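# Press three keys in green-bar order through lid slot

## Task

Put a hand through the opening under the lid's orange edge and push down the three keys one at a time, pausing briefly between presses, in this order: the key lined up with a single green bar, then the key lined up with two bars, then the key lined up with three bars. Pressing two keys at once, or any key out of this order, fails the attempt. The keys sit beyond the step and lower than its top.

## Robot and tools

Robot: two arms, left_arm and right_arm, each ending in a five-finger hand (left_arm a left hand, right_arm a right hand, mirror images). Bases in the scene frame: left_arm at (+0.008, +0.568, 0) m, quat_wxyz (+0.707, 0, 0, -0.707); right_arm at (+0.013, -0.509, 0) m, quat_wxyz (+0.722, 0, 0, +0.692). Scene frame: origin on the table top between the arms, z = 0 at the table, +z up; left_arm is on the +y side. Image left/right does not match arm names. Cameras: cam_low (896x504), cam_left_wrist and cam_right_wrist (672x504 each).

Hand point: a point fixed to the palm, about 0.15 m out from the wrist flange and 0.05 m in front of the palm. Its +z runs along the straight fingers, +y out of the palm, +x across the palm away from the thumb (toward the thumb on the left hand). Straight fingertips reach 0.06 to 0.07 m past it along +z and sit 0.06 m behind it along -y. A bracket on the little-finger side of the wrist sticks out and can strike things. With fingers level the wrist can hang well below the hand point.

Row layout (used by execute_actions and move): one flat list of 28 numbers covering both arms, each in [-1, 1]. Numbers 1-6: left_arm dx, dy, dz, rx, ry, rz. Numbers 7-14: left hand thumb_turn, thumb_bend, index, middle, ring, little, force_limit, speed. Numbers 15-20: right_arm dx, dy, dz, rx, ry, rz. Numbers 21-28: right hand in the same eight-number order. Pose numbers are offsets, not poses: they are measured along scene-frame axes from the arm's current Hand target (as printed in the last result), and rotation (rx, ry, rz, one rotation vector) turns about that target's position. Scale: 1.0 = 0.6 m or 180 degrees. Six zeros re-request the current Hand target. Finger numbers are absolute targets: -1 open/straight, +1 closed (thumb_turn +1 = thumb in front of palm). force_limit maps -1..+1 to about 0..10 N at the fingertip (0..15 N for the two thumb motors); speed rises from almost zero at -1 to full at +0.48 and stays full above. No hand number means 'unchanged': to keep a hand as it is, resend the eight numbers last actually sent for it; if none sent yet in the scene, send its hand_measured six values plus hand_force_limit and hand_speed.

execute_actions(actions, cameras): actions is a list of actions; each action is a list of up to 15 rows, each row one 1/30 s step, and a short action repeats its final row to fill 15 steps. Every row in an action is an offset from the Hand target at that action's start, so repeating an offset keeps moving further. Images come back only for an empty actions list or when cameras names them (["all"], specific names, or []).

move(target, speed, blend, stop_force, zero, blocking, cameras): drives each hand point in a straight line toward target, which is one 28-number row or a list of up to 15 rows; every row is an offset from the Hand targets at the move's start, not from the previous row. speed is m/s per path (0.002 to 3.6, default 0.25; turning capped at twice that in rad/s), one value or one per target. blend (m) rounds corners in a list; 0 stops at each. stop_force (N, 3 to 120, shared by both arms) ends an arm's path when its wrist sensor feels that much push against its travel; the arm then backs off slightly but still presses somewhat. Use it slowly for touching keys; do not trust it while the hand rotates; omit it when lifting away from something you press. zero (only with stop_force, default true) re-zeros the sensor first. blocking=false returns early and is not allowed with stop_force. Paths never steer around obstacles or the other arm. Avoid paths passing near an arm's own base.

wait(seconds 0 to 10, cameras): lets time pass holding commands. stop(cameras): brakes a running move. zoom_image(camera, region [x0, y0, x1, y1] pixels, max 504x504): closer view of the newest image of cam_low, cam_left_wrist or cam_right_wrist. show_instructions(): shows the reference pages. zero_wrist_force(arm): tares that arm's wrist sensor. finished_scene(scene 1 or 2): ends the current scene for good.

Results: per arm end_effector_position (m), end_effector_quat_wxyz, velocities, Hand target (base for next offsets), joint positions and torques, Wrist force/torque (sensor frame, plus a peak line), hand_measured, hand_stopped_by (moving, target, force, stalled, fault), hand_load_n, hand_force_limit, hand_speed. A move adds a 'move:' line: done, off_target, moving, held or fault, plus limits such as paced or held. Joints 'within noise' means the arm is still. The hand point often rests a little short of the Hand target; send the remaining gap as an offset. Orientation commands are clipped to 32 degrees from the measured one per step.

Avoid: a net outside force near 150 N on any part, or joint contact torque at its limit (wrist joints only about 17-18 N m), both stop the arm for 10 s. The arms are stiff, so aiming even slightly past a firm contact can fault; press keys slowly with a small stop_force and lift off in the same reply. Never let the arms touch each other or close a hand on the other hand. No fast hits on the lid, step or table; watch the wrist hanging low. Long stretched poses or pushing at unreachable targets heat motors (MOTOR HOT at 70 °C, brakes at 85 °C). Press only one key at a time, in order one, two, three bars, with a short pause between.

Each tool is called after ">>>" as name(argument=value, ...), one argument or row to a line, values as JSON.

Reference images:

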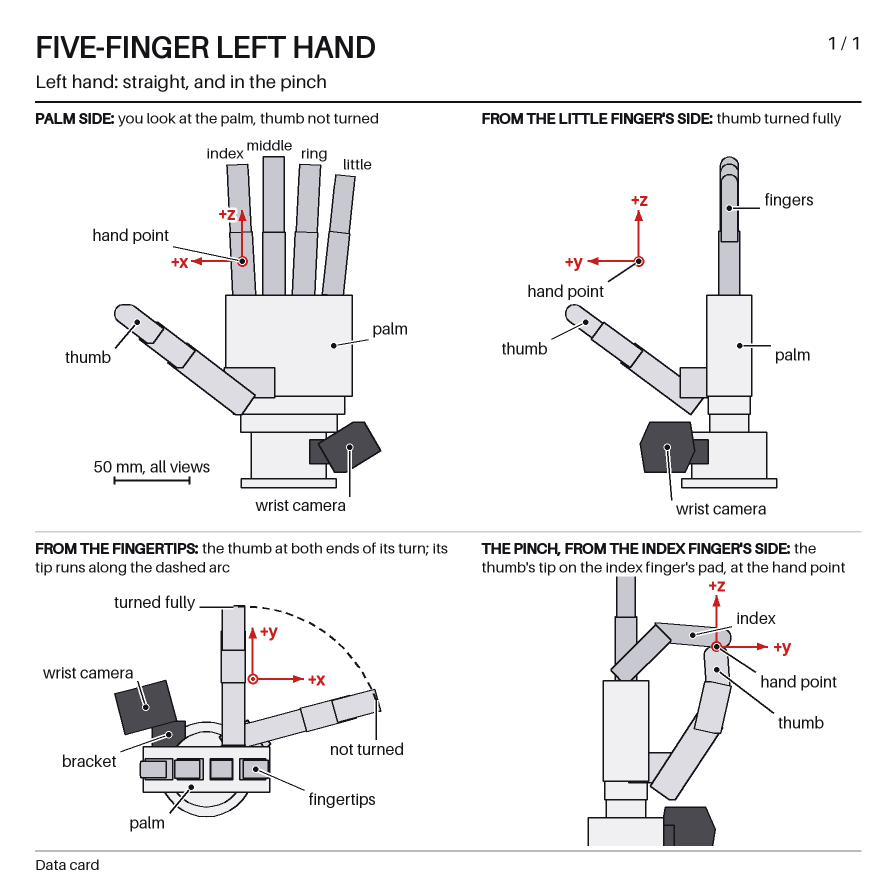

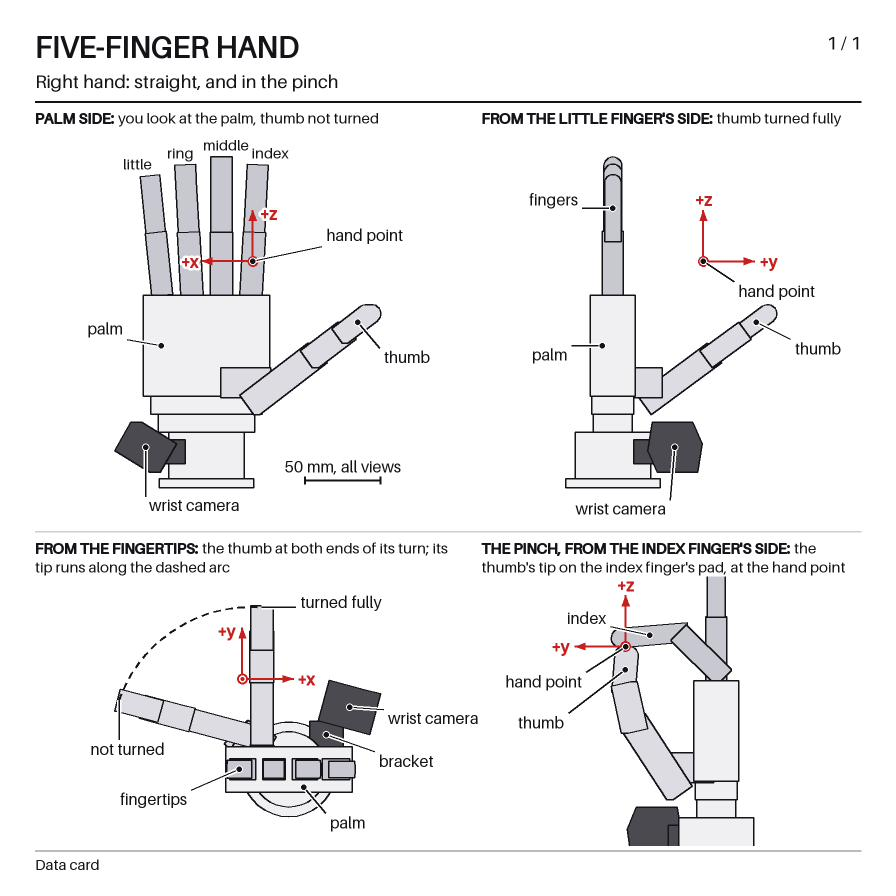

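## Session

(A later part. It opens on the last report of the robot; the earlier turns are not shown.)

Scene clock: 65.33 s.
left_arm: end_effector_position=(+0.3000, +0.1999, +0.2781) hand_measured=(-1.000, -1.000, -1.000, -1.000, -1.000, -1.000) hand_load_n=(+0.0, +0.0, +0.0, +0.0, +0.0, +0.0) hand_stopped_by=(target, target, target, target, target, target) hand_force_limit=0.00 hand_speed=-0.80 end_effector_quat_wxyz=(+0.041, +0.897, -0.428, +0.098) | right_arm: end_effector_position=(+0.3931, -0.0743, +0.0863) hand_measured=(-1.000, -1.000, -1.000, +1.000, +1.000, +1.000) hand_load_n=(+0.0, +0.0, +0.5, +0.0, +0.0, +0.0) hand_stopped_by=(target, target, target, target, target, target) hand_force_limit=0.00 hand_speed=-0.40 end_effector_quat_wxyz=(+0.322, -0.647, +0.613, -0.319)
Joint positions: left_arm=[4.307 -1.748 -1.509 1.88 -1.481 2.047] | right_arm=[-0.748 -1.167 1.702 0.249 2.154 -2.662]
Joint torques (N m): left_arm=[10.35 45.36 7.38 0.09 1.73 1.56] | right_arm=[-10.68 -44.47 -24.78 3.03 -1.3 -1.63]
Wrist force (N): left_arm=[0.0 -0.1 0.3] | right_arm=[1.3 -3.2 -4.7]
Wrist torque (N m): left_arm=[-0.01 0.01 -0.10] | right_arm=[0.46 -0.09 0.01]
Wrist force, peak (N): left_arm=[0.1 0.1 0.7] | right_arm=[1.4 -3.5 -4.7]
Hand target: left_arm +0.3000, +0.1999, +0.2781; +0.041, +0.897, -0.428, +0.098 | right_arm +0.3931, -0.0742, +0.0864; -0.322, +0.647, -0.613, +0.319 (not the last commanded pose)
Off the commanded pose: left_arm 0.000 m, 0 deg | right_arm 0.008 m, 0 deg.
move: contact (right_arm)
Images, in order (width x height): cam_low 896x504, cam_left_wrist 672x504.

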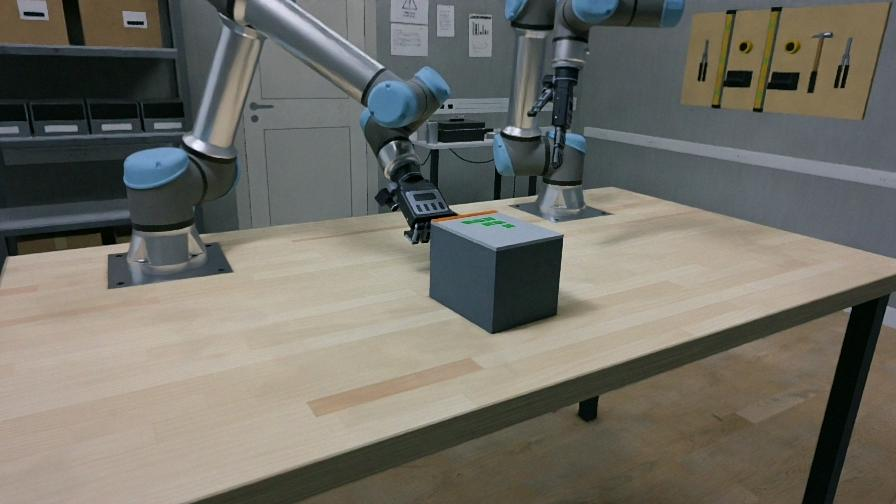

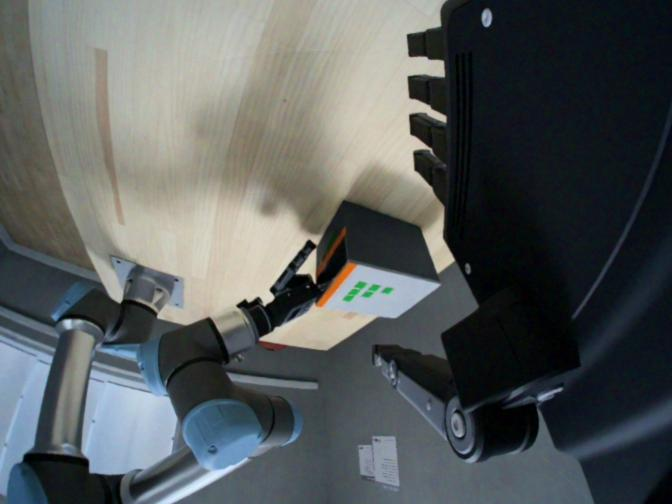

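>>> move(
  target=[
    [0,0,0,0,0,0,-1,-1,-1,-1,-1,-1,0.0,-0.8, 0,0,0.01,0,0,0,-1,-1,-1,1,1,1,0.0,-0.4],
    [0,0,0,0,0,0,-1,-1,-1,-1,-1,-1,0.0,-0.8, -0.1667,-0.0117,0.1267,0,0,0,-1,-1,-1,1,1,1,0.0,-0.4],
  ],
  speed=0.06,
  cameras=[],
)

>>> move(
  target=[
    [0,0,0,0,0,0,-1,-1,-1,-1,-1,-1,0.0,-0.8, -0.05,0,0,0,0,0,-1,-1,-1,-1,-1,-1,0.0,-0.2],
    [0,0,0,0,0,0,-1,-1,-1,-1,-1,-1,0.0,-0.8, 0.0205,0.0097,-0.205,0.0029,-0.0833,-0.0221,-1,-1,-1,-1,-1,-1,0.0,-0.2],
  ],
  speed=0.1,
  cameras=["all"],
)

Scene clock: 69.97 s.
left_arm: end_effector_position=(+0.3000, +0.1999, +0.2781) hand_measured=(-1.000, -1.000, -1.000, -1.000, -1.000, -1.000) hand_load_n=(+0.0, -0.5, +0.0, +0.0, +0.0, +0.0) hand_stopped_by=(target, target, target, target, target, target) hand_force_limit=0.00 hand_speed=-0.80 end_effector_quat_wxyz=(+0.041, +0.897, -0.428, +0.098) | right_arm: end_effector_position=(+0.2932, -0.0813, +0.1623) hand_measured=(-1.000, -1.000, -1.000, +1.000, +1.000, +1.000) hand_load_n=(+0.0, +0.0, +0.0, +0.0, +0.0, +0.0) hand_stopped_by=(target, target, target, target, target, target) hand_force_limit=0.00 hand_speed=-0.40 end_effector_quat_wxyz=(+0.322, -0.647, +0.613, -0.319)
Joint positions: left_arm=[4.307 -1.748 -1.509 1.88 -1.481 2.047] | right_arm=[-0.573 -1.327 1.726 0.481 2.272 -2.501]
Joint torques (N m): left_arm=[10.7 44.04 6.42 -0.17 1.56 1.47] | right_arm=[11.19 -52.28 -36.65 3.08 2.86 1.49]
Wrist force (N): left_arm=[0.0 0.1 0.2] | right_arm=[0.9 -0.6 0.6]
Wrist torque (N m): left_arm=[0.02 0.01 -0.10] | right_arm=[-0.05 -0.18 -0.23]
Wrist force, peak (N): left_arm=[0.2 0.1 0.7] | right_arm=[-0.9 10.5 4.2]
Hand target: left_arm +0.3000, +0.1999, +0.2781; +0.041, +0.897, -0.428, +0.098 | right_arm +0.2931, -0.0813, +0.1624; -0.322, +0.647, -0.613, +0.319
Off the commanded pose: left_arm 0.000 m, 0 deg | right_arm 0.000 m, 0 deg.
move: done
No camera images: "cameras" was empty.

Scene clock: 72.90 s.
left_arm: end_effector_position=(+0.3000, +0.1999, +0.2781) hand_measured=(-1.000, -1.000, -1.000, -1.000, -1.000, -1.000) hand_load_n=(-0.5, +0.0, +0.0, +0.0, +0.0, +0.0) hand_stopped_by=(target, target, target, target, target, target) hand_force_limit=0.00 hand_speed=-0.80 end_effector_quat_wxyz=(+0.041, +0.897, -0.428, +0.098) | right_arm: end_effector_position=(+0.3054, -0.0754, +0.0394) hand_measured=(-1.000, -1.000, -1.000, -1.000, -1.000, -1.000) hand_load_n=(+0.0, +0.0, +0.0, +0.0, +0.0, +0.0) hand_stopped_by=(target, target, target, target, target, target) hand_force_limit=0.00 hand_speed=-0.20 end_effector_quat_wxyz=(+0.391, -0.577, +0.590, -0.409)
Joint positions: left_arm=[4.307 -1.748 -1.509 1.88 -1.481 2.047] | right_arm=[-0.473 -1.115 1.915 -0.106 2.544 -2.551]
Joint torques (N m): left_arm=[11.78 45.61 7.38 -0.09 1.57 1.39] | right_arm=[10.93 -12.72 2.14 -1.02 3.02 -1.49]
Wrist force (N): left_arm=[0.1 0.0 0.2] | right_arm=[0.8 -0.8 0.4]
Wrist torque (N m): left_arm=[0.02 0.00 -0.11] | right_arm=[-0.08 -0.20 -0.07]
Wrist force, peak (N): left_arm=[0.1 0.1 0.7] | right_arm=[1.1 -0.9 1.0]
Hand target: left_arm +0.3000, +0.1999, +0.2781; +0.041, +0.897, -0.428, +0.098 | right_arm +0.3054, -0.0754, +0.0394; -0.391, +0.577, -0.590, +0.409
Off the commanded pose: left_arm 0.000 m, 0 deg | right_arm 0.000 m, 0 deg.
move: done

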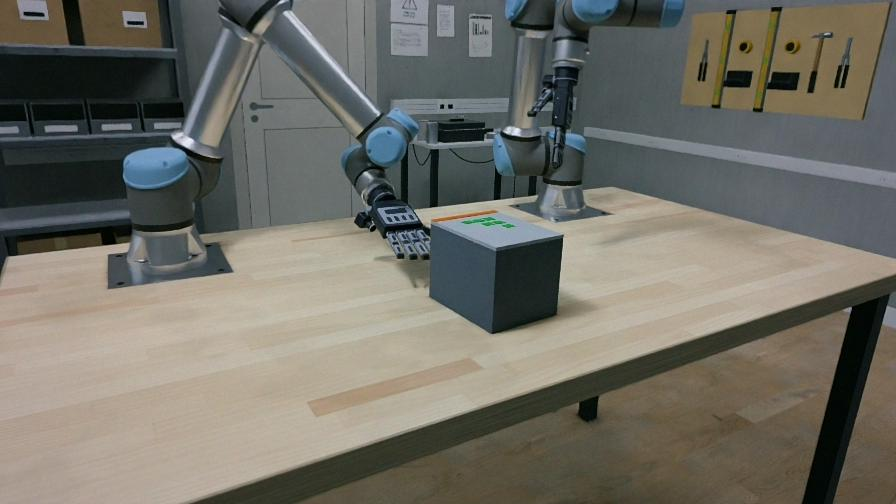

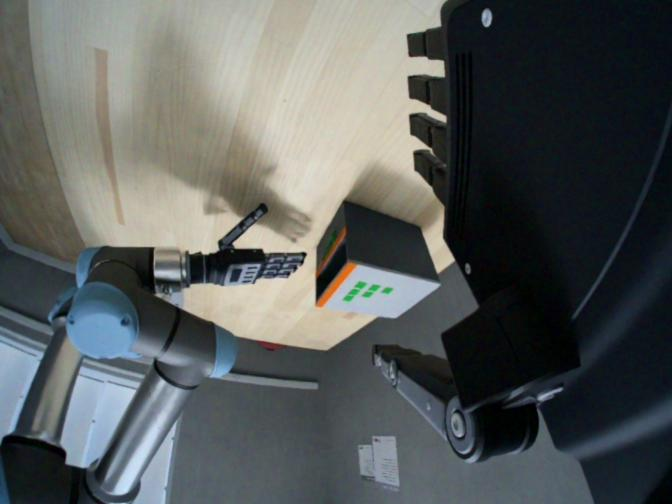

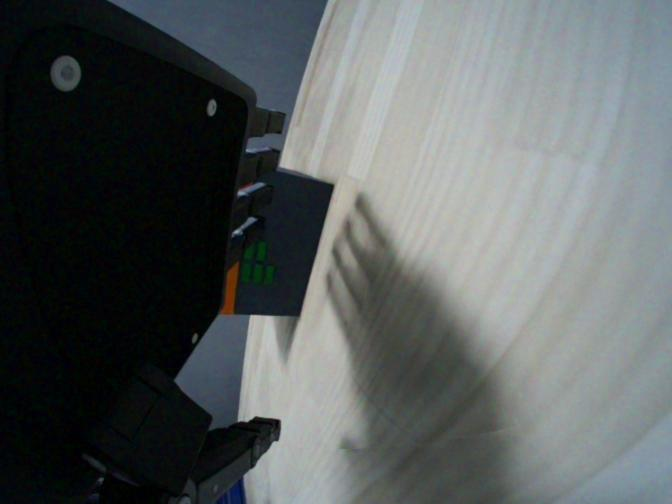

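>>> move(
  target=[0,0,0,0,0,0,-1,-1,-1,-1,-1,-1,0.0,-0.8, 0.1,0,0,0,0,0,-1,-1,-1,-1,-1,-1,0.0,-0.2],
  speed=0.01,
  stop_force=3,
  cameras=["all"],
)

>>> zoom_image(
  camera="cam_left_wrist",
  region=[280, 200, 380, 310],
)

>>> zoom_image(
  camera="cam_right_wrist",
  region=[210, 100, 360, 340],
)

Scene clock: 78.20 s.
left_arm: end_effector_position=(+0.3000, +0.1999, +0.2781) hand_measured=(-1.000, -1.000, -1.000, -1.000, -1.000, -1.000) hand_load_n=(+0.0, +0.0, +0.0, +0.0, +0.0, +0.0) hand_stopped_by=(target, target, target, target, target, target) hand_force_limit=0.00 hand_speed=-0.80 end_effector_quat_wxyz=(+0.041, +0.897, -0.428, +0.098) | right_arm: end_effector_position=(+0.3424, -0.0754, +0.0394) hand_measured=(-1.000, -1.000, -1.000, -1.000, -1.000, -1.000) hand_load_n=(+0.0, +0.0, +0.0, -0.5, +0.0, +0.0) hand_stopped_by=(target, target, target, target, target, target) hand_force_limit=0.00 hand_speed=-0.20 end_effector_quat_wxyz=(+0.391, -0.577, +0.590, -0.409)
Joint positions: left_arm=[4.307 -1.748 -1.509 1.88 -1.481 2.047] | right_arm=[-0.552 -1.115 1.902 -0.158 2.482 -2.633]
Joint torques (N m): left_arm=[10.08 46.39 7.53 0.1 1.51 1.57] | right_arm=[8.34 -28.53 -3.65 1.16 2.68 0.92]
Wrist force (N): left_arm=[-0.1 -0.2 0.4] | right_arm=[1.3 -0.1 -4.5]
Wrist torque (N m): left_arm=[-0.02 0.03 -0.11] | right_arm=[0.25 -0.10 -0.01]
Wrist force, peak (N): left_arm=[0.2 -0.2 0.8] | right_arm=[0.9 -0.2 -9.1]
Hand target: left_arm +0.3000, +0.1999, +0.2781; +0.041, +0.897, -0.428, +0.098 | right_arm +0.3424, -0.0754, +0.0394; -0.391, +0.577, -0.590, +0.409 (not the last commanded pose)
Off the commanded pose: left_arm 0.000 m, 0 deg | right_arm 0.023 m, 0 deg.
move: contact (right_arm)

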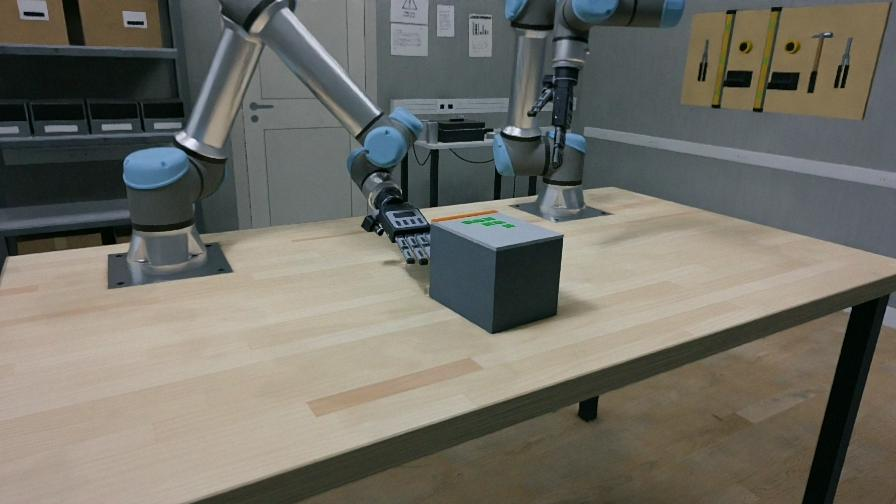

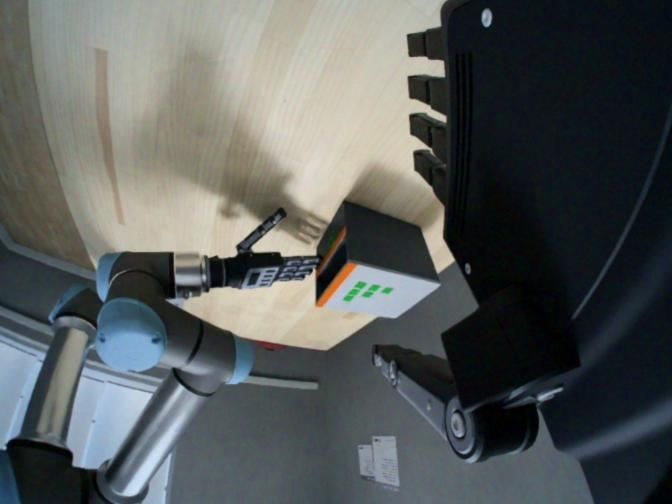

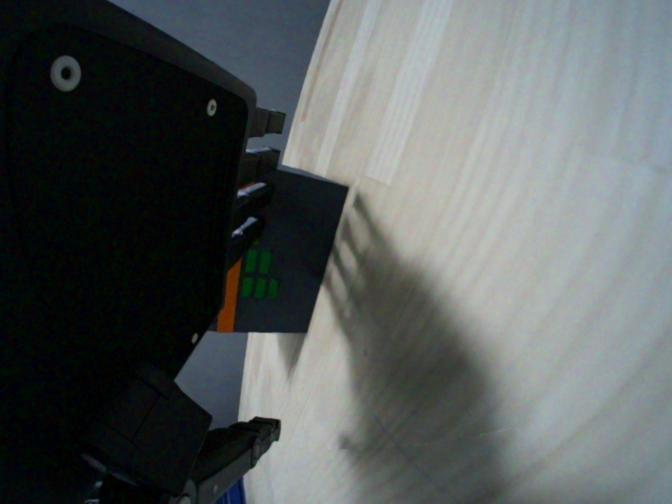

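Scaled by 4.582 from the camera's 672x504 image, which has a finer 960x720 frame.

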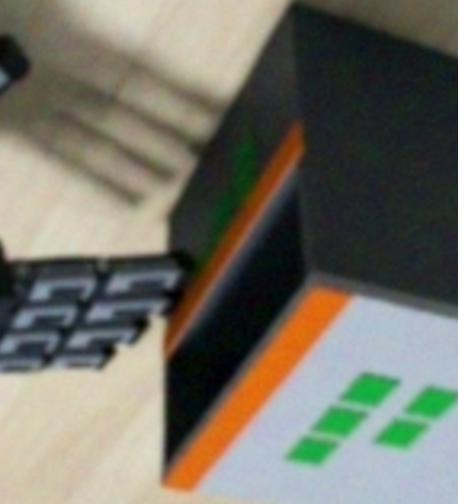

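Scaled by 2.100 from the camera's 672x504 image, which has a finer 960x720 frame.

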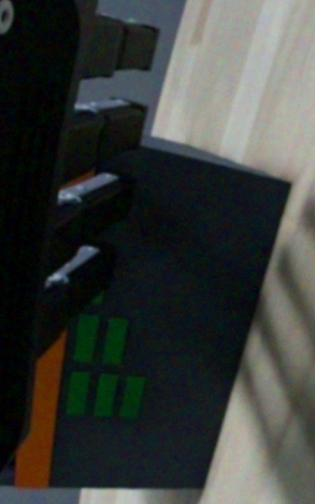

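>>> move(
  target=[
    [0,0,0,0,0,0,-1,-1,-1,-1,-1,-1,0.0,-0.8, -0.0167,0,0,0,0,0,-1,-1,-1,-1,-1,-1,0.0,-0.2],
    [0,0,0,0,0,0,-1,-1,-1,-1,-1,-1,0.0,-0.8, -0.0167,0.1417,0,0,0,0,-1,-1,-1,-1,-1,-1,0.0,-0.2],
  ],
  speed=0.06,
  cameras=[],
)

>>> move(
  target=[0,0,0,0,0,0,-1,-1,-1,-1,-1,-1,0.0,-0.8, 0.0667,0,0,0,0,0,-1,-1,-1,-1,-1,-1,0.0,-0.2],
  speed=0.006,
  stop_force=3,
  cameras=["all"],
)

>>> zoom_image(
  camera="cam_right_wrist",
  region=[210, 100, 410, 340],
)

Scene clock: 81.17 s.
left_arm: end_effector_position=(+0.3000, +0.1999, +0.2781) hand_measured=(-1.000, -1.000, -1.000, -1.000, -1.000, -1.000) hand_load_n=(+0.0, +0.0, +0.0, -0.5, +0.0, +0.0) hand_stopped_by=(target, target, target, target, target, target) hand_force_limit=0.00 hand_speed=-0.80 end_effector_quat_wxyz=(+0.041, +0.897, -0.428, +0.098) | right_arm: end_effector_position=(+0.3324, +0.0095, +0.0394) hand_measured=(-1.000, -1.000, -1.000, -1.000, -1.000, -1.000) hand_load_n=(+0.0, +0.0, +0.0, +0.0, +0.0, +0.0) hand_stopped_by=(target, target, target, target, target, target) hand_force_limit=0.00 hand_speed=-0.20 end_effector_quat_wxyz=(+0.391, -0.577, +0.590, -0.409)
Joint positions: left_arm=[4.307 -1.748 -1.509 1.88 -1.481 2.047] | right_arm=[-0.436 -0.942 1.619 0.054 2.572 -2.506]
Joint torques (N m): left_arm=[10.05 44.98 6.45 -0.13 1.41 1.45] | right_arm=[9.88 -17.84 -36.06 2.03 2.09 1.66]
Wrist force (N): left_arm=[0.0 0.1 0.3] | right_arm=[4.3 -0.3 -4.0]
Wrist torque (N m): left_arm=[0.02 0.01 -0.10] | right_arm=[0.16 -0.09 -0.02]
Wrist force, peak (N): left_arm=[0.0 0.3 0.7] | right_arm=[8.9 2.4 -6.6]
Hand target: left_arm +0.3000, +0.1999, +0.2781; +0.041, +0.897, -0.428, +0.098 | right_arm +0.3324, +0.0096, +0.0394; -0.391, +0.577, -0.590, +0.409
Off the commanded pose: left_arm 0.000 m, 0 deg | right_arm 0.000 m, 0 deg.
move: done
No camera images: "cameras" was empty.

Scene clock: 83.10 s.
left_arm: end_effector_position=(+0.3000, +0.1999, +0.2781) hand_measured=(-1.000, -1.000, -1.000, -1.000, -1.000, -1.000) hand_load_n=(+0.0, +0.0, +0.0, +0.0, +0.0, +0.0) hand_stopped_by=(target, target, target, target, target, target) hand_force_limit=0.00 hand_speed=-0.80 end_effector_quat_wxyz=(+0.041, +0.897, -0.428, +0.098) | right_arm: end_effector_position=(+0.3369, +0.0096, +0.0394) hand_measured=(-1.000, -1.000, -1.000, -1.000, -1.000, -1.000) hand_load_n=(+0.0, +0.0, +0.0, -1.5, +0.0, +0.0) hand_stopped_by=(target, target, target, target, target, target) hand_force_limit=0.00 hand_speed=-0.20 end_effector_quat_wxyz=(+0.391, -0.577, +0.590, -0.409)
Joint positions: left_arm=[4.307 -1.748 -1.509 1.88 -1.481 2.047] | right_arm=[-0.444 -0.941 1.617 0.047 2.566 -2.516]
Joint torques (N m): left_arm=[9.57 46.03 7.54 -0.3 1.3 1.5] | right_arm=[8.02 -29.44 -17.23 1.1 2.84 1.01]
Wrist force (N): left_arm=[0.1 0.0 0.5] | right_arm=[3.6 0.9 -7.0]
Wrist torque (N m): left_arm=[0.00 0.00 -0.10] | right_arm=[0.33 -0.03 -0.04]
Wrist force, peak (N): left_arm=[0.3 -0.2 0.7] | right_arm=[3.8 0.9 -8.8]
Hand target: left_arm +0.3000, +0.1999, +0.2781; +0.041, +0.897, -0.428, +0.098 | right_arm +0.3369, +0.0096, +0.0394; -0.391, +0.577, -0.590, +0.409 (not the last commanded pose)
Off the commanded pose: left_arm 0.000 m, 0 deg | right_arm 0.036 m, 0 deg.
move: contact (right_arm)

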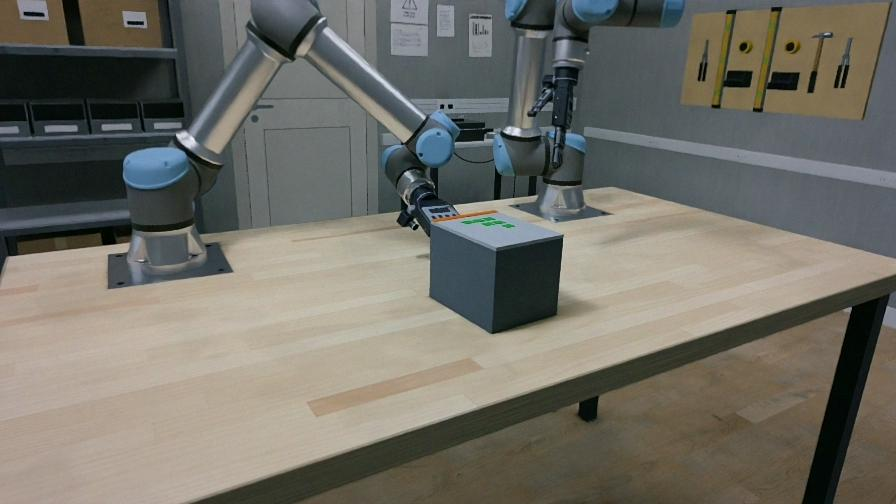

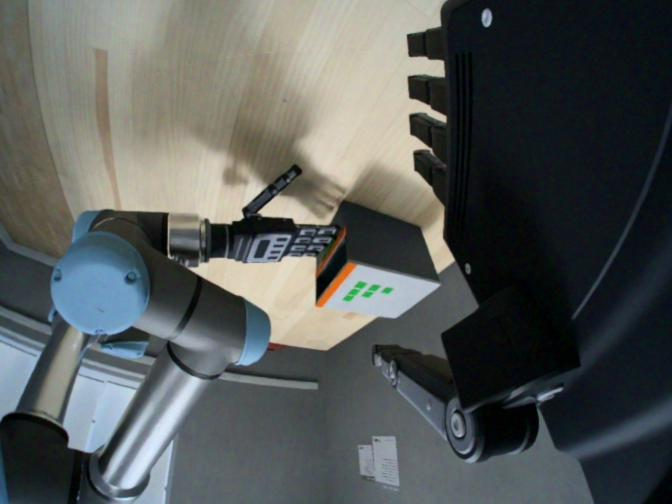

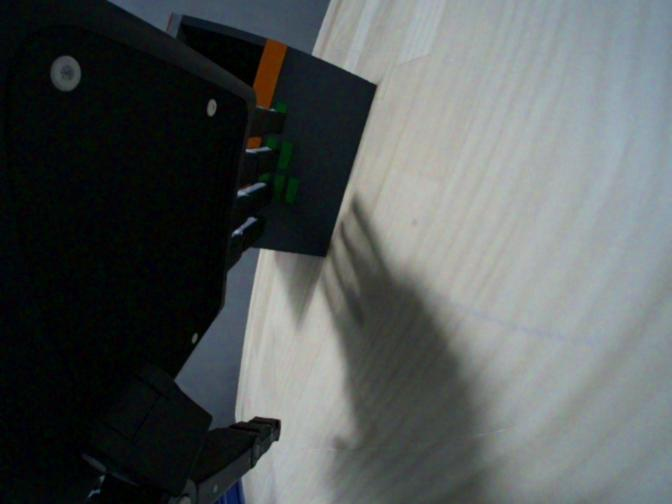

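Scaled by 2.100 from the camera's 672x504 image, which has a finer 960x720 frame.

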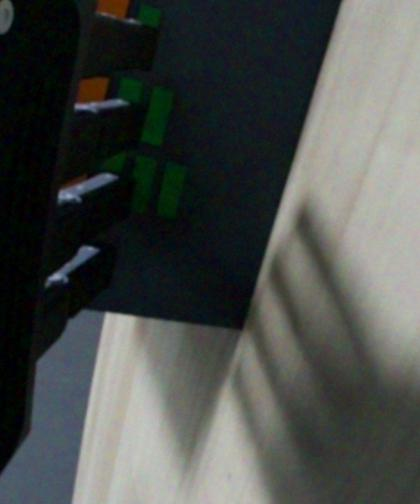

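>>> move(
  target=[0,0,0,0,0,0,-1,-1,-1,-1,-1,-1,0.0,-0.8, -0.0333,0,0,0,0,0,-1,-1,-1,-1,-1,-1,0.0,-0.2],
  speed=0.03,
  cameras=[],
)

>>> move(
  target=[0,0,0,0,0,0,-1,-1,-1,-1,-1,-1,0.0,-0.8, 0.05,0,0,0,0,0,-1,-1,-1,-1,-1,-1,0.0,-0.2],
  speed=0.005,
  stop_force=3,
  cameras=[],
)

Scene clock: 84.40 s.
left_arm: end_effector_position=(+0.3000, +0.1999, +0.2781) hand_measured=(-1.000, -1.000, -1.000, -1.000, -1.000, -1.000) hand_load_n=(+0.0, +0.0, +0.0, +0.0, +0.0, +0.0) hand_stopped_by=(target, target, target, target, target, target) hand_force_limit=0.00 hand_speed=-0.80 end_effector_quat_wxyz=(+0.041, +0.897, -0.428, +0.098) | right_arm: end_effector_position=(+0.3170, +0.0096, +0.0394) hand_measured=(-1.000, -1.000, -1.000, -1.000, -1.000, -1.000) hand_load_n=(+0.0, +0.0, +0.0, +0.0, +0.0, +0.0) hand_stopped_by=(target, target, target, target, target, target) hand_force_limit=0.00 hand_speed=-0.20 end_effector_quat_wxyz=(+0.391, -0.577, +0.590, -0.409)
Joint positions: left_arm=[4.307 -1.748 -1.509 1.88 -1.481 2.047] | right_arm=[-0.407 -0.94 1.623 0.079 2.593 -2.47]
Joint torques (N m): left_arm=[8.53 46.42 7.1 -0.21 1.35 1.64] | right_arm=[10.92 -18.06 -2.98 3.51 3.06 1.45]
Wrist force (N): left_arm=[0.1 0.1 0.3] | right_arm=[1.1 -0.5 0.4]
Wrist torque (N m): left_arm=[0.03 -0.02 -0.10] | right_arm=[-0.04 -0.30 -0.22]
Wrist force, peak (N): left_arm=[0.3 0.2 0.7] | right_arm=[3.7 0.9 -7.1]
Hand target: left_arm +0.3000, +0.1999, +0.2781; +0.041, +0.897, -0.428, +0.098 | right_arm +0.3169, +0.0096, +0.0394; -0.391, +0.577, -0.590, +0.409
Off the commanded pose: left_arm 0.000 m, 0 deg | right_arm 0.000 m, 0 deg.
move: done
No camera images: "cameras" was empty.

Scene clock: 89.43 s.
left_arm: end_effector_position=(+0.3000, +0.1999, +0.2781) hand_measured=(-1.000, -1.000, -1.000, -1.000, -1.000, -1.000) hand_load_n=(+0.0, +0.0, +0.0, +0.0, +0.0, +0.0) hand_stopped_by=(target, target, target, target, target, target) hand_force_limit=0.00 hand_speed=-0.80 end_effector_quat_wxyz=(+0.041, +0.897, -0.428, +0.098) | right_arm: end_effector_position=(+0.3362, +0.0096, +0.0394) hand_measured=(-1.000, -1.000, -1.000, -1.000, -1.000, -1.000) hand_load_n=(+0.0, +0.0, +0.0, -0.5, +0.0, +0.0) hand_stopped_by=(target, target, target, target, target, target) hand_force_limit=0.00 hand_speed=-0.20 end_effector_quat_wxyz=(+0.391, -0.577, +0.590, -0.409)
Joint positions: left_arm=[4.307 -1.748 -1.509 1.88 -1.481 2.047] | right_arm=[-0.442 -0.941 1.618 0.048 2.567 -2.514]
Joint torques (N m): left_arm=[11 45.67 7.41 -0.19 1.33 1.7] | right_arm=[8.81 -65.3 -17.4 2.2 3.01 1.26]
Wrist force (N): left_arm=[-0.1 -0.1 0.5] | right_arm=[2.0 0.2 -4.4]
Wrist torque (N m): left_arm=[-0.03 0.02 -0.10] | right_arm=[0.18 -0.18 0.06]
Wrist force, peak (N): left_arm=[0.1 0.1 0.8] | right_arm=[2.1 0.3 -5.6]
Hand target: left_arm +0.3000, +0.1999, +0.2781; +0.041, +0.897, -0.428, +0.098 | right_arm +0.3362, +0.0096, +0.0394; -0.391, +0.577, -0.590, +0.409 (not the last commanded pose)
Off the commanded pose: left_arm 0.000 m, 0 deg | right_arm 0.011 m, 0 deg.
move: contact (right_arm)
No camera images: "cameras" was empty.

>>> move(
  target=[0,0,0,0,0,0,-1,-1,-1,-1,-1,-1,0.0,-0.8, -0.0333,0,0,0,0,0,-1,-1,-1,-1,-1,-1,0.0,-0.2],
  speed=0.03,
  cameras=["cam_left_wrist","cam_low","cam_right_wrist"],
)

>>> zoom_image(
  camera="cam_left_wrist",
  region=[312, 250, 402, 325],
)

>>> zoom_image(
  camera="cam_low",
  region=[428, 195, 520, 240],
)

>>> zoom_image(
  camera="cam_right_wrist",
  region=[160, 0, 400, 270],
)

Scene clock: 90.87 s.
left_arm: end_effector_position=(+0.3000, +0.1999, +0.2781) hand_measured=(-1.000, -1.000, -1.000, -1.000, -1.000, -1.000) hand_load_n=(+0.0, +0.0, +0.0, +0.0, +0.0, -0.5) hand_stopped_by=(target, target, target, target, target, target) hand_force_limit=0.00 hand_speed=-0.80 end_effector_quat_wxyz=(+0.041, +0.897, -0.428, +0.098) | right_arm: end_effector_position=(+0.3163, +0.0096, +0.0394) hand_measured=(-1.000, -1.000, -1.000, -1.000, -1.000, -1.000) hand_load_n=(+0.0, +0.0, +0.0, +0.0, +0.0, +0.5) hand_stopped_by=(target, target, target, target, target, target) hand_force_limit=0.00 hand_speed=-0.20 end_effector_quat_wxyz=(+0.391, -0.577, +0.590, -0.409)
Joint positions: left_arm=[4.307 -1.748 -1.509 1.88 -1.481 2.047] | right_arm=[-0.406 -0.94 1.623 0.08 2.594 -2.468]
Joint torques (N m): left_arm=[9.56 45.76 7.59 -0.28 1.25 1.75] | right_arm=[10.92 -18.27 -2.58 3.21 3.18 1.62]
Wrist force (N): left_arm=[-0.1 0.0 0.2] | right_arm=[1.1 -0.2 0.3]
Wrist torque (N m): left_arm=[0.02 0.02 -0.11] | right_arm=[0.02 -0.30 -0.20]
Wrist force, peak (N): left_arm=[0.3 0.0 0.6] | right_arm=[2.1 0.3 -4.4]
Hand target: left_arm +0.3000, +0.1999, +0.2781; +0.041, +0.897, -0.428, +0.098 | right_arm +0.3162, +0.0096, +0.0394; -0.391, +0.577, -0.590, +0.409
Off the commanded pose: left_arm 0.000 m, 0 deg | right_arm 0.000 m, 0 deg.
move: done

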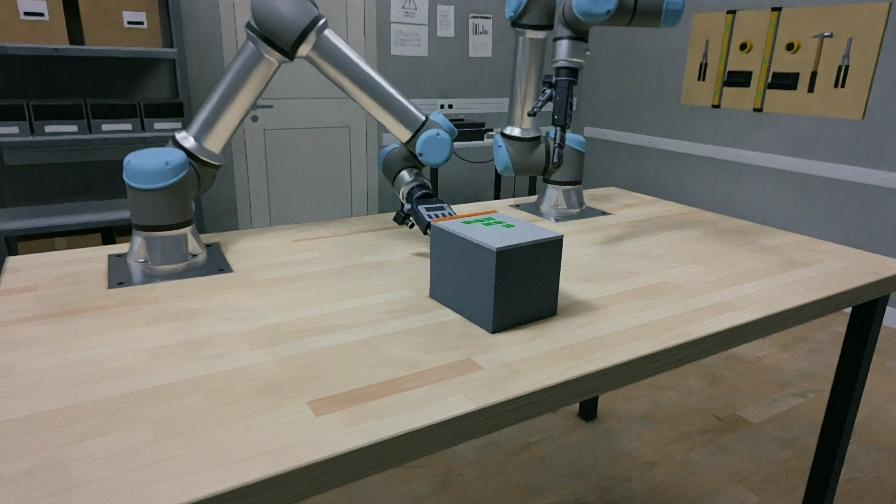

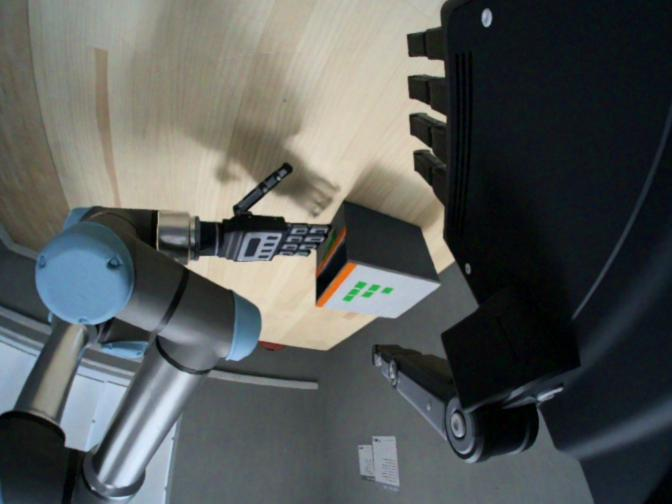

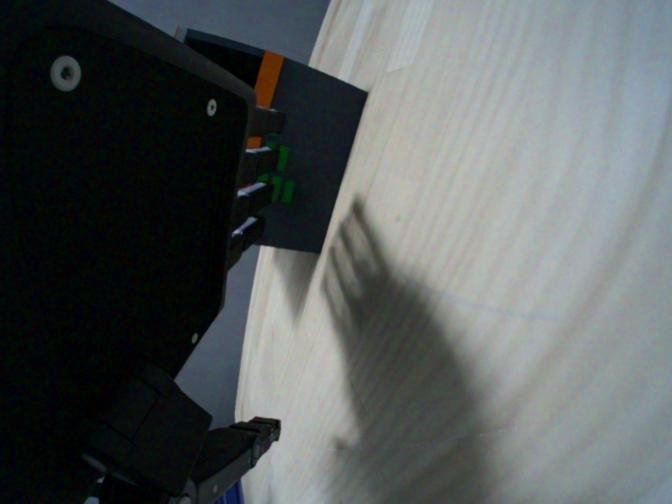

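Scaled by 5.600 from the camera's 672x504 image, which has a finer 960x720 frame.

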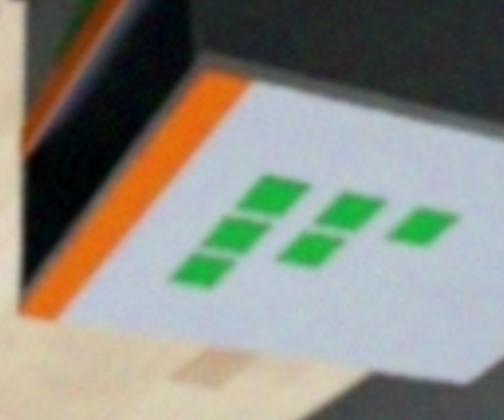

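Scaled by 5.478 from the camera's 896x504 image, which has a finer 1280x720 frame.

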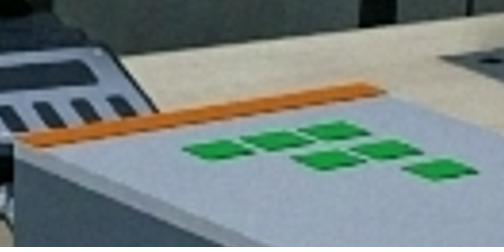

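Scaled by 1.867 from the camera's 672x504 image, which has a finer 960x720 frame.

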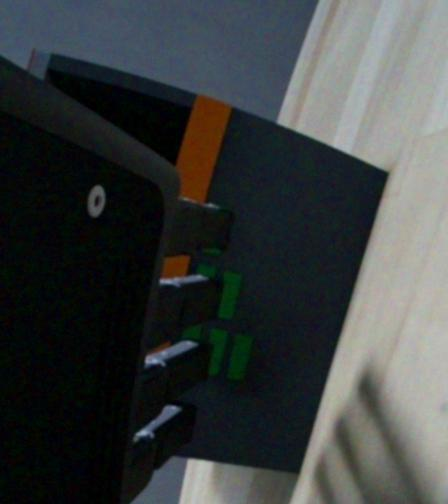

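>>> move(
  target=[0,0,0,0,0,0,-1,-1,-1,-1,-1,-1,0.0,-0.8, 0,-0.0667,0,0,0,0,-1,-1,-1,-1,-1,-1,0.0,-0.2],
  speed=0.06,
  cameras=[],
)

>>> move(
  target=[0,0,0,0,0,0,-1,-1,-1,-1,-1,-1,0.0,-0.8, 0.0667,0,0,0,0,0,-1,-1,-1,-1,-1,-1,0.0,-0.2],
  speed=0.005,
  stop_force=3,
  cameras=["cam_left_wrist", "cam_right_wrist"],
)

>>> zoom_image(
  camera="cam_right_wrist",
  region=[160, 0, 400, 300],
)

>>> zoom_image(
  camera="cam_left_wrist",
  region=[280, 200, 380, 310],
)

Scene clock: 92.37 s.
left_arm: end_effector_position=(+0.3000, +0.1999, +0.2781) hand_measured=(-1.000, -1.000, -1.000, -1.000, -1.000, -1.000) hand_load_n=(+0.0, +0.0, +0.0, +0.0, +0.0, +0.0) hand_stopped_by=(target, target, target, target, target, target) hand_force_limit=0.00 hand_speed=-0.80 end_effector_quat_wxyz=(+0.041, +0.897, -0.428, +0.098) | right_arm: end_effector_position=(+0.3162, -0.0304, +0.0394) hand_measured=(-1.000, -1.000, -1.000, -1.000, -1.000, -1.000) hand_load_n=(+0.0, +0.0, +0.0, +0.0, -0.5, +0.0) hand_stopped_by=(target, target, target, target, target, target) hand_force_limit=0.00 hand_speed=-0.20 end_effector_quat_wxyz=(+0.391, -0.577, +0.590, -0.409)
Joint positions: left_arm=[4.307 -1.748 -1.509 1.88 -1.481 2.047] | right_arm=[-0.444 -1.023 1.763 -0.018 2.566 -2.517]
Joint torques (N m): left_arm=[12.03 46.24 6.73 -0.35 1.24 1.62] | right_arm=[-10.19 -63.78 -0.28 -0.52 -0.87 -1.4]
Wrist force (N): left_arm=[0.1 0.1 0.5] | right_arm=[1.1 -0.9 0.5]
Wrist torque (N m): left_arm=[0.01 0.00 -0.09] | right_arm=[-0.12 -0.30 -0.01]
Wrist force, peak (N): left_arm=[0.2 -0.3 0.7] | right_arm=[1.5 -1.1 0.7]
Hand target: left_arm +0.3000, +0.1999, +0.2781; +0.041, +0.897, -0.428, +0.098 | right_arm +0.3162, -0.0304, +0.0394; -0.391, +0.577, -0.590, +0.409
Off the commanded pose: left_arm 0.000 m, 0 deg | right_arm 0.000 m, 0 deg.
move: done
No camera images: "cameras" was empty.

Scene clock: 98.03 s.
left_arm: end_effector_position=(+0.3000, +0.1999, +0.2781) hand_measured=(-1.000, -1.000, -1.000, -1.000, -1.000, -1.000) hand_load_n=(+0.0, +0.0, +0.0, +0.0, +0.0, +0.0) hand_stopped_by=(target, target, target, target, target, target) hand_force_limit=0.00 hand_speed=-0.80 end_effector_quat_wxyz=(+0.041, +0.897, -0.428, +0.098) | right_arm: end_effector_position=(+0.3385, -0.0304, +0.0394) hand_measured=(-1.000, -1.000, -1.000, -1.000, -1.000, -1.000) hand_load_n=(+0.0, +0.0, +0.0, -1.0, +0.0, +0.0) hand_stopped_by=(target, target, target, target, target, target) hand_force_limit=0.00 hand_speed=-0.20 end_effector_quat_wxyz=(+0.391, -0.577, +0.590, -0.409)
Joint positions: left_arm=[4.307 -1.748 -1.509 1.88 -1.481 2.047] | right_arm=[-0.488 -1.024 1.756 -0.051 2.532 -2.567]
Joint torques (N m): left_arm=[11.16 45.99 7.98 -0.3 1.2 1.43] | right_arm=[8.59 -49.3 -14.85 1.97 3.02 0.96]
Wrist force (N): left_arm=[0.0 0.1 0.6] | right_arm=[1.7 0.0 -3.7]
Wrist torque (N m): left_arm=[0.00 0.02 -0.11] | right_arm=[0.16 -0.18 0.02]
Wrist force, peak (N): left_arm=[0.0 0.0 1.0] | right_arm=[1.6 0.1 -5.0]
Hand target: left_arm +0.3000, +0.1999, +0.2781; +0.041, +0.897, -0.428, +0.098 | right_arm +0.3385, -0.0304, +0.0394; -0.391, +0.577, -0.590, +0.409 (not the last commanded pose)
Off the commanded pose: left_arm 0.000 m, 0 deg | right_arm 0.018 m, 0 deg.
move: contact (right_arm)
Images, in order (width x height): cam_left_wrist 672x504, cam_right_wrist 672x504.

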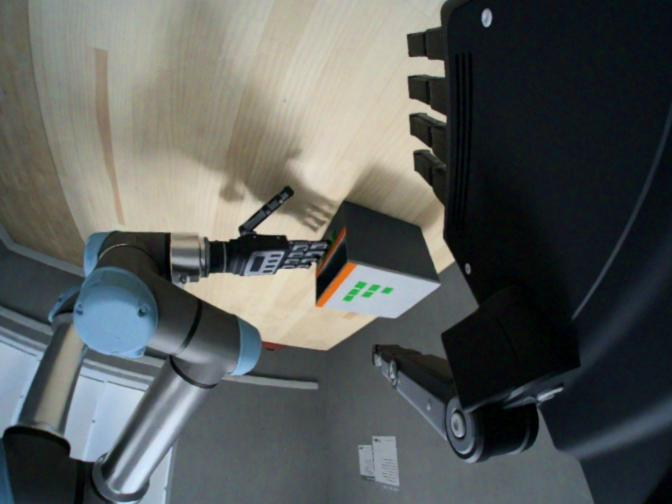

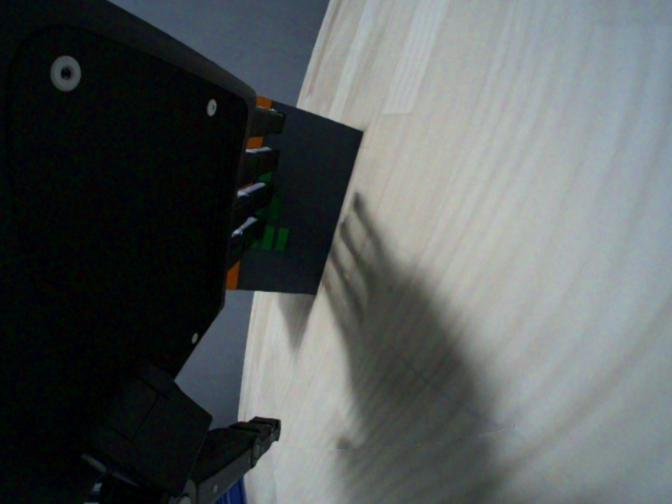

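Scaled by 1.680 from the camera's 672x504 image, which has a finer 960x720 frame.

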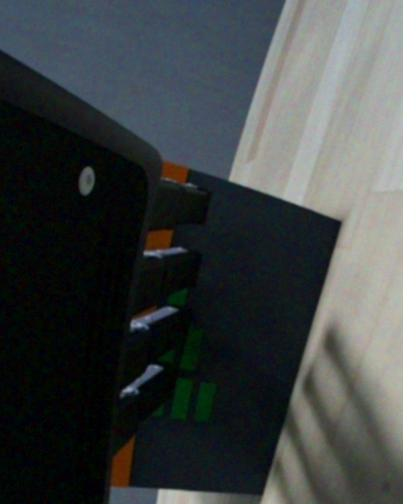

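Scaled by 4.582 from the camera's 672x504 image, which has a finer 960x720 frame.

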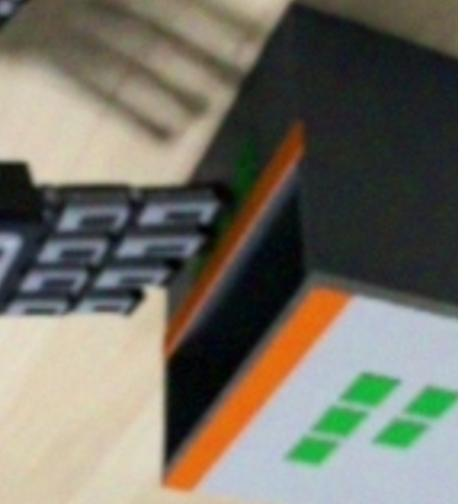

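>>> move(
  target=[
    [0,0,0,0,0,0,-1,-1,-1,-1,-1,-1,0.0,-0.8, -0.0333,0,0,0,0,0,-1,-1,-1,1,1,1,0.0,-0.2],
    [0,0,0,0,0,0,-1,-1,-1,-1,-1,-1,0.0,-0.8, -0.0312,-0.2077,0.0185,0,0,0.0233,-1,-1,-1,1,1,1,0.0,-0.2],
    [0,0,0,0,0,0,-1,-1,-1,-1,-1,-1,0.0,-0.8, 0.0588,-0.2077,0.0185,0,0,0.0233,-1,-1,-1,1,1,1,0.0,-0.2],
  ],
  speed=0.08,
  cameras=["cam_left_wrist", "cam_low"],
)

Scene clock: 103.83 s.
left_arm: end_effector_position=(+0.3000, +0.1999, +0.2781) hand_measured=(-1.000, -1.000, -1.000, -1.000, -1.000, -1.000) hand_load_n=(+0.0, -0.5, +0.0, +0.0, +0.0, +0.0) hand_stopped_by=(target, target, target, target, target, target) hand_force_limit=0.00 hand_speed=-0.80 end_effector_quat_wxyz=(+0.041, +0.897, -0.428, +0.098) | right_arm: end_effector_position=(+0.3736, -0.1550, +0.0505) hand_measured=(-1.000, -1.000, -1.000, +1.000, +1.000, +1.000) hand_load_n=(+0.0, +0.0, +0.0, +0.0, +0.0, +0.0) hand_stopped_by=(target, target, target, target, target, target) hand_force_limit=0.00 hand_speed=-0.20 end_effector_quat_wxyz=(+0.405, -0.598, +0.568, -0.394)
Joint positions: left_arm=[4.307 -1.748 -1.509 1.88 -1.481 2.047] | right_arm=[-0.793 -1.327 2.155 -0.362 2.212 -2.861]
Joint torques (N m): left_arm=[10.44 45.52 6.74 -0.5 1.11 1.4] | right_arm=[-11.66 -6.2 -30.87 -1.28 -1.63 -1.54]
Wrist force (N): left_arm=[0.1 -0.2 0.6] | right_arm=[0.9 -0.6 0.8]
Wrist torque (N m): left_arm=[-0.03 0.00 -0.09] | right_arm=[0.00 -0.24 -0.04]
Wrist force, peak (N): left_arm=[0.1 0.3 0.8] | right_arm=[1.8 -0.2 -3.9]
Hand target: left_arm +0.3000, +0.1999, +0.2781; +0.041, +0.897, -0.428, +0.098 | right_arm +0.3738, -0.1550, +0.0505; -0.405, +0.598, -0.568, +0.394
Off the commanded pose: left_arm 0.000 m, 0 deg | right_arm 0.000 m, 0 deg.
move: done
Images, in order (width x height): cam_low 896x504, cam_left_wrist 672x504.

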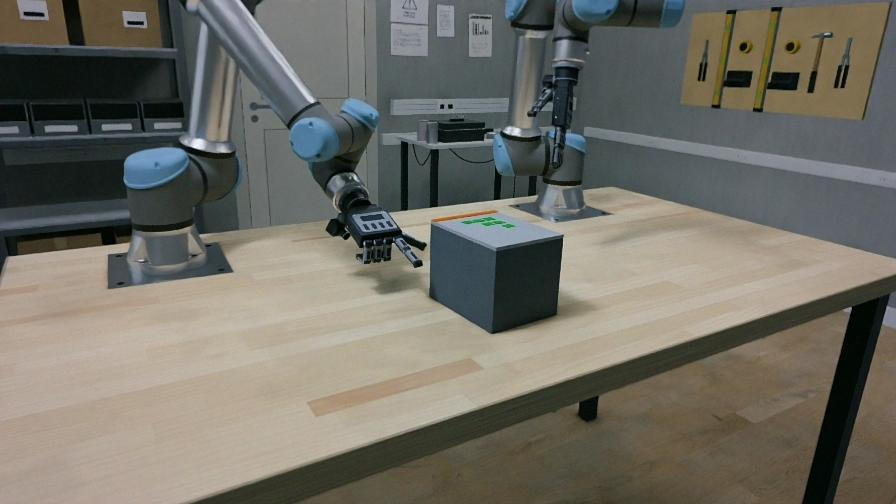

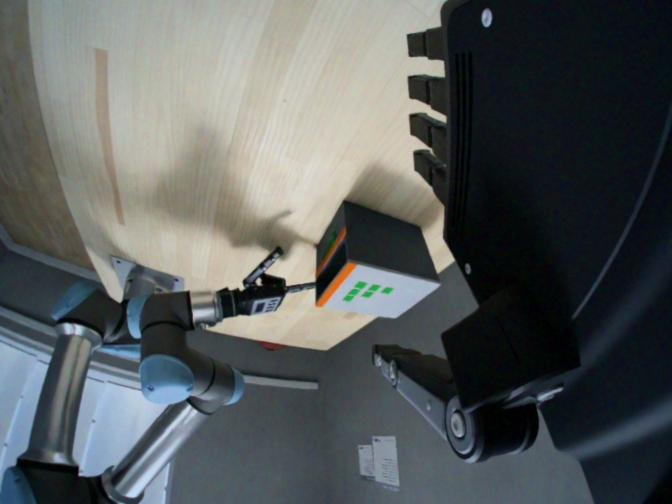

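>>> move(
  target=[0,0,0,0,0,0,-1,-1,-1,-1,-1,-1,0.0,-0.8, -0.0073,0.0997,0,0,0,0,-1,-1,-1,1,1,1,0.0,-0.2],
  speed=0.006,
  stop_force=3,
  cameras=["cam_left_wrist", "cam_low"],
)

>>> zoom_image(
  camera="cam_low",
  region=[390, 200, 490, 300],
)

Scene clock: 111.50 s.
left_arm: end_effector_position=(+0.3000, +0.1999, +0.2781) hand_measured=(-1.000, -1.000, -1.000, -1.000, -1.000, -1.000) hand_load_n=(+0.0, -0.5, +0.0, +0.0, +0.0, +0.0) hand_stopped_by=(target, target, target, target, target, target) hand_force_limit=0.00 hand_speed=-0.80 end_effector_quat_wxyz=(+0.041, +0.897, -0.428, +0.098) | right_arm: end_effector_position=(+0.3711, -0.1176, +0.0505) hand_measured=(-1.000, -1.000, -1.000, +1.000, +1.000, +1.000) hand_load_n=(-0.5, +0.0, -1.0, +0.0, +0.0, +0.0) hand_stopped_by=(target, target, target, target, target, target) hand_force_limit=0.00 hand_speed=-0.20 end_effector_quat_wxyz=(+0.406, -0.598, +0.568, -0.394)
Joint positions: left_arm=[4.307 -1.748 -1.509 1.88 -1.481 2.047] | right_arm=[-0.71 -1.253 2.053 -0.303 2.286 -2.811]
Joint torques (N m): left_arm=[11.4 46.04 7.1 -0.42 1.22 1.65] | right_arm=[-8.35 -51.07 -0.69 -0.93 -2.04 -1.04]
Wrist force (N): left_arm=[-0.2 -0.1 0.5] | right_arm=[4.6 0.0 0.7]
Wrist torque (N m): left_arm=[-0.02 0.05 -0.11] | right_arm=[0.01 -0.06 0.00]
Wrist force, peak (N): left_arm=[0.2 -0.1 0.8] | right_arm=[5.6 -1.2 -0.7]
Hand target: left_arm +0.3000, +0.1999, +0.2781; +0.041, +0.897, -0.428, +0.098 | right_arm +0.3711, -0.1176, +0.0505; -0.406, +0.598, -0.568, +0.394 (not the last commanded pose)
Off the commanded pose: left_arm 0.000 m, 0 deg | right_arm 0.022 m, 0 deg.
move: contact (right_arm)
Images, in order (width x height): cam_low 896x504, cam_left_wrist 672x504.

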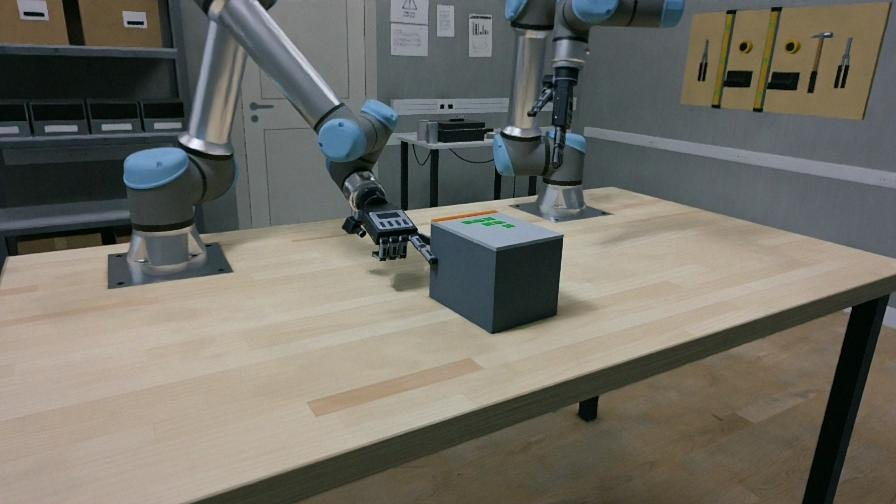

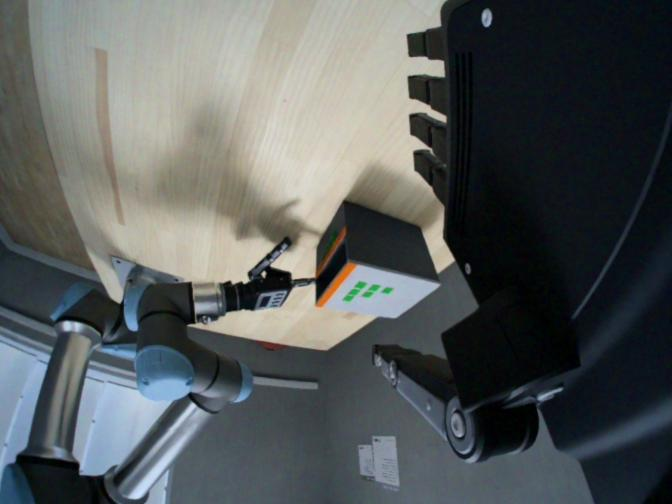

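Scaled by 5.040 from the camera's 896x504 image, which has a finer 1280x720 frame.

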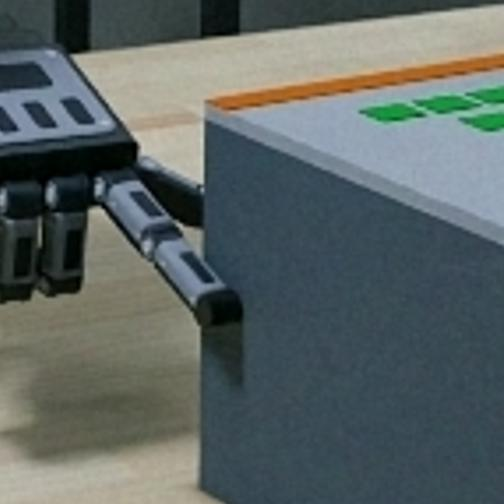

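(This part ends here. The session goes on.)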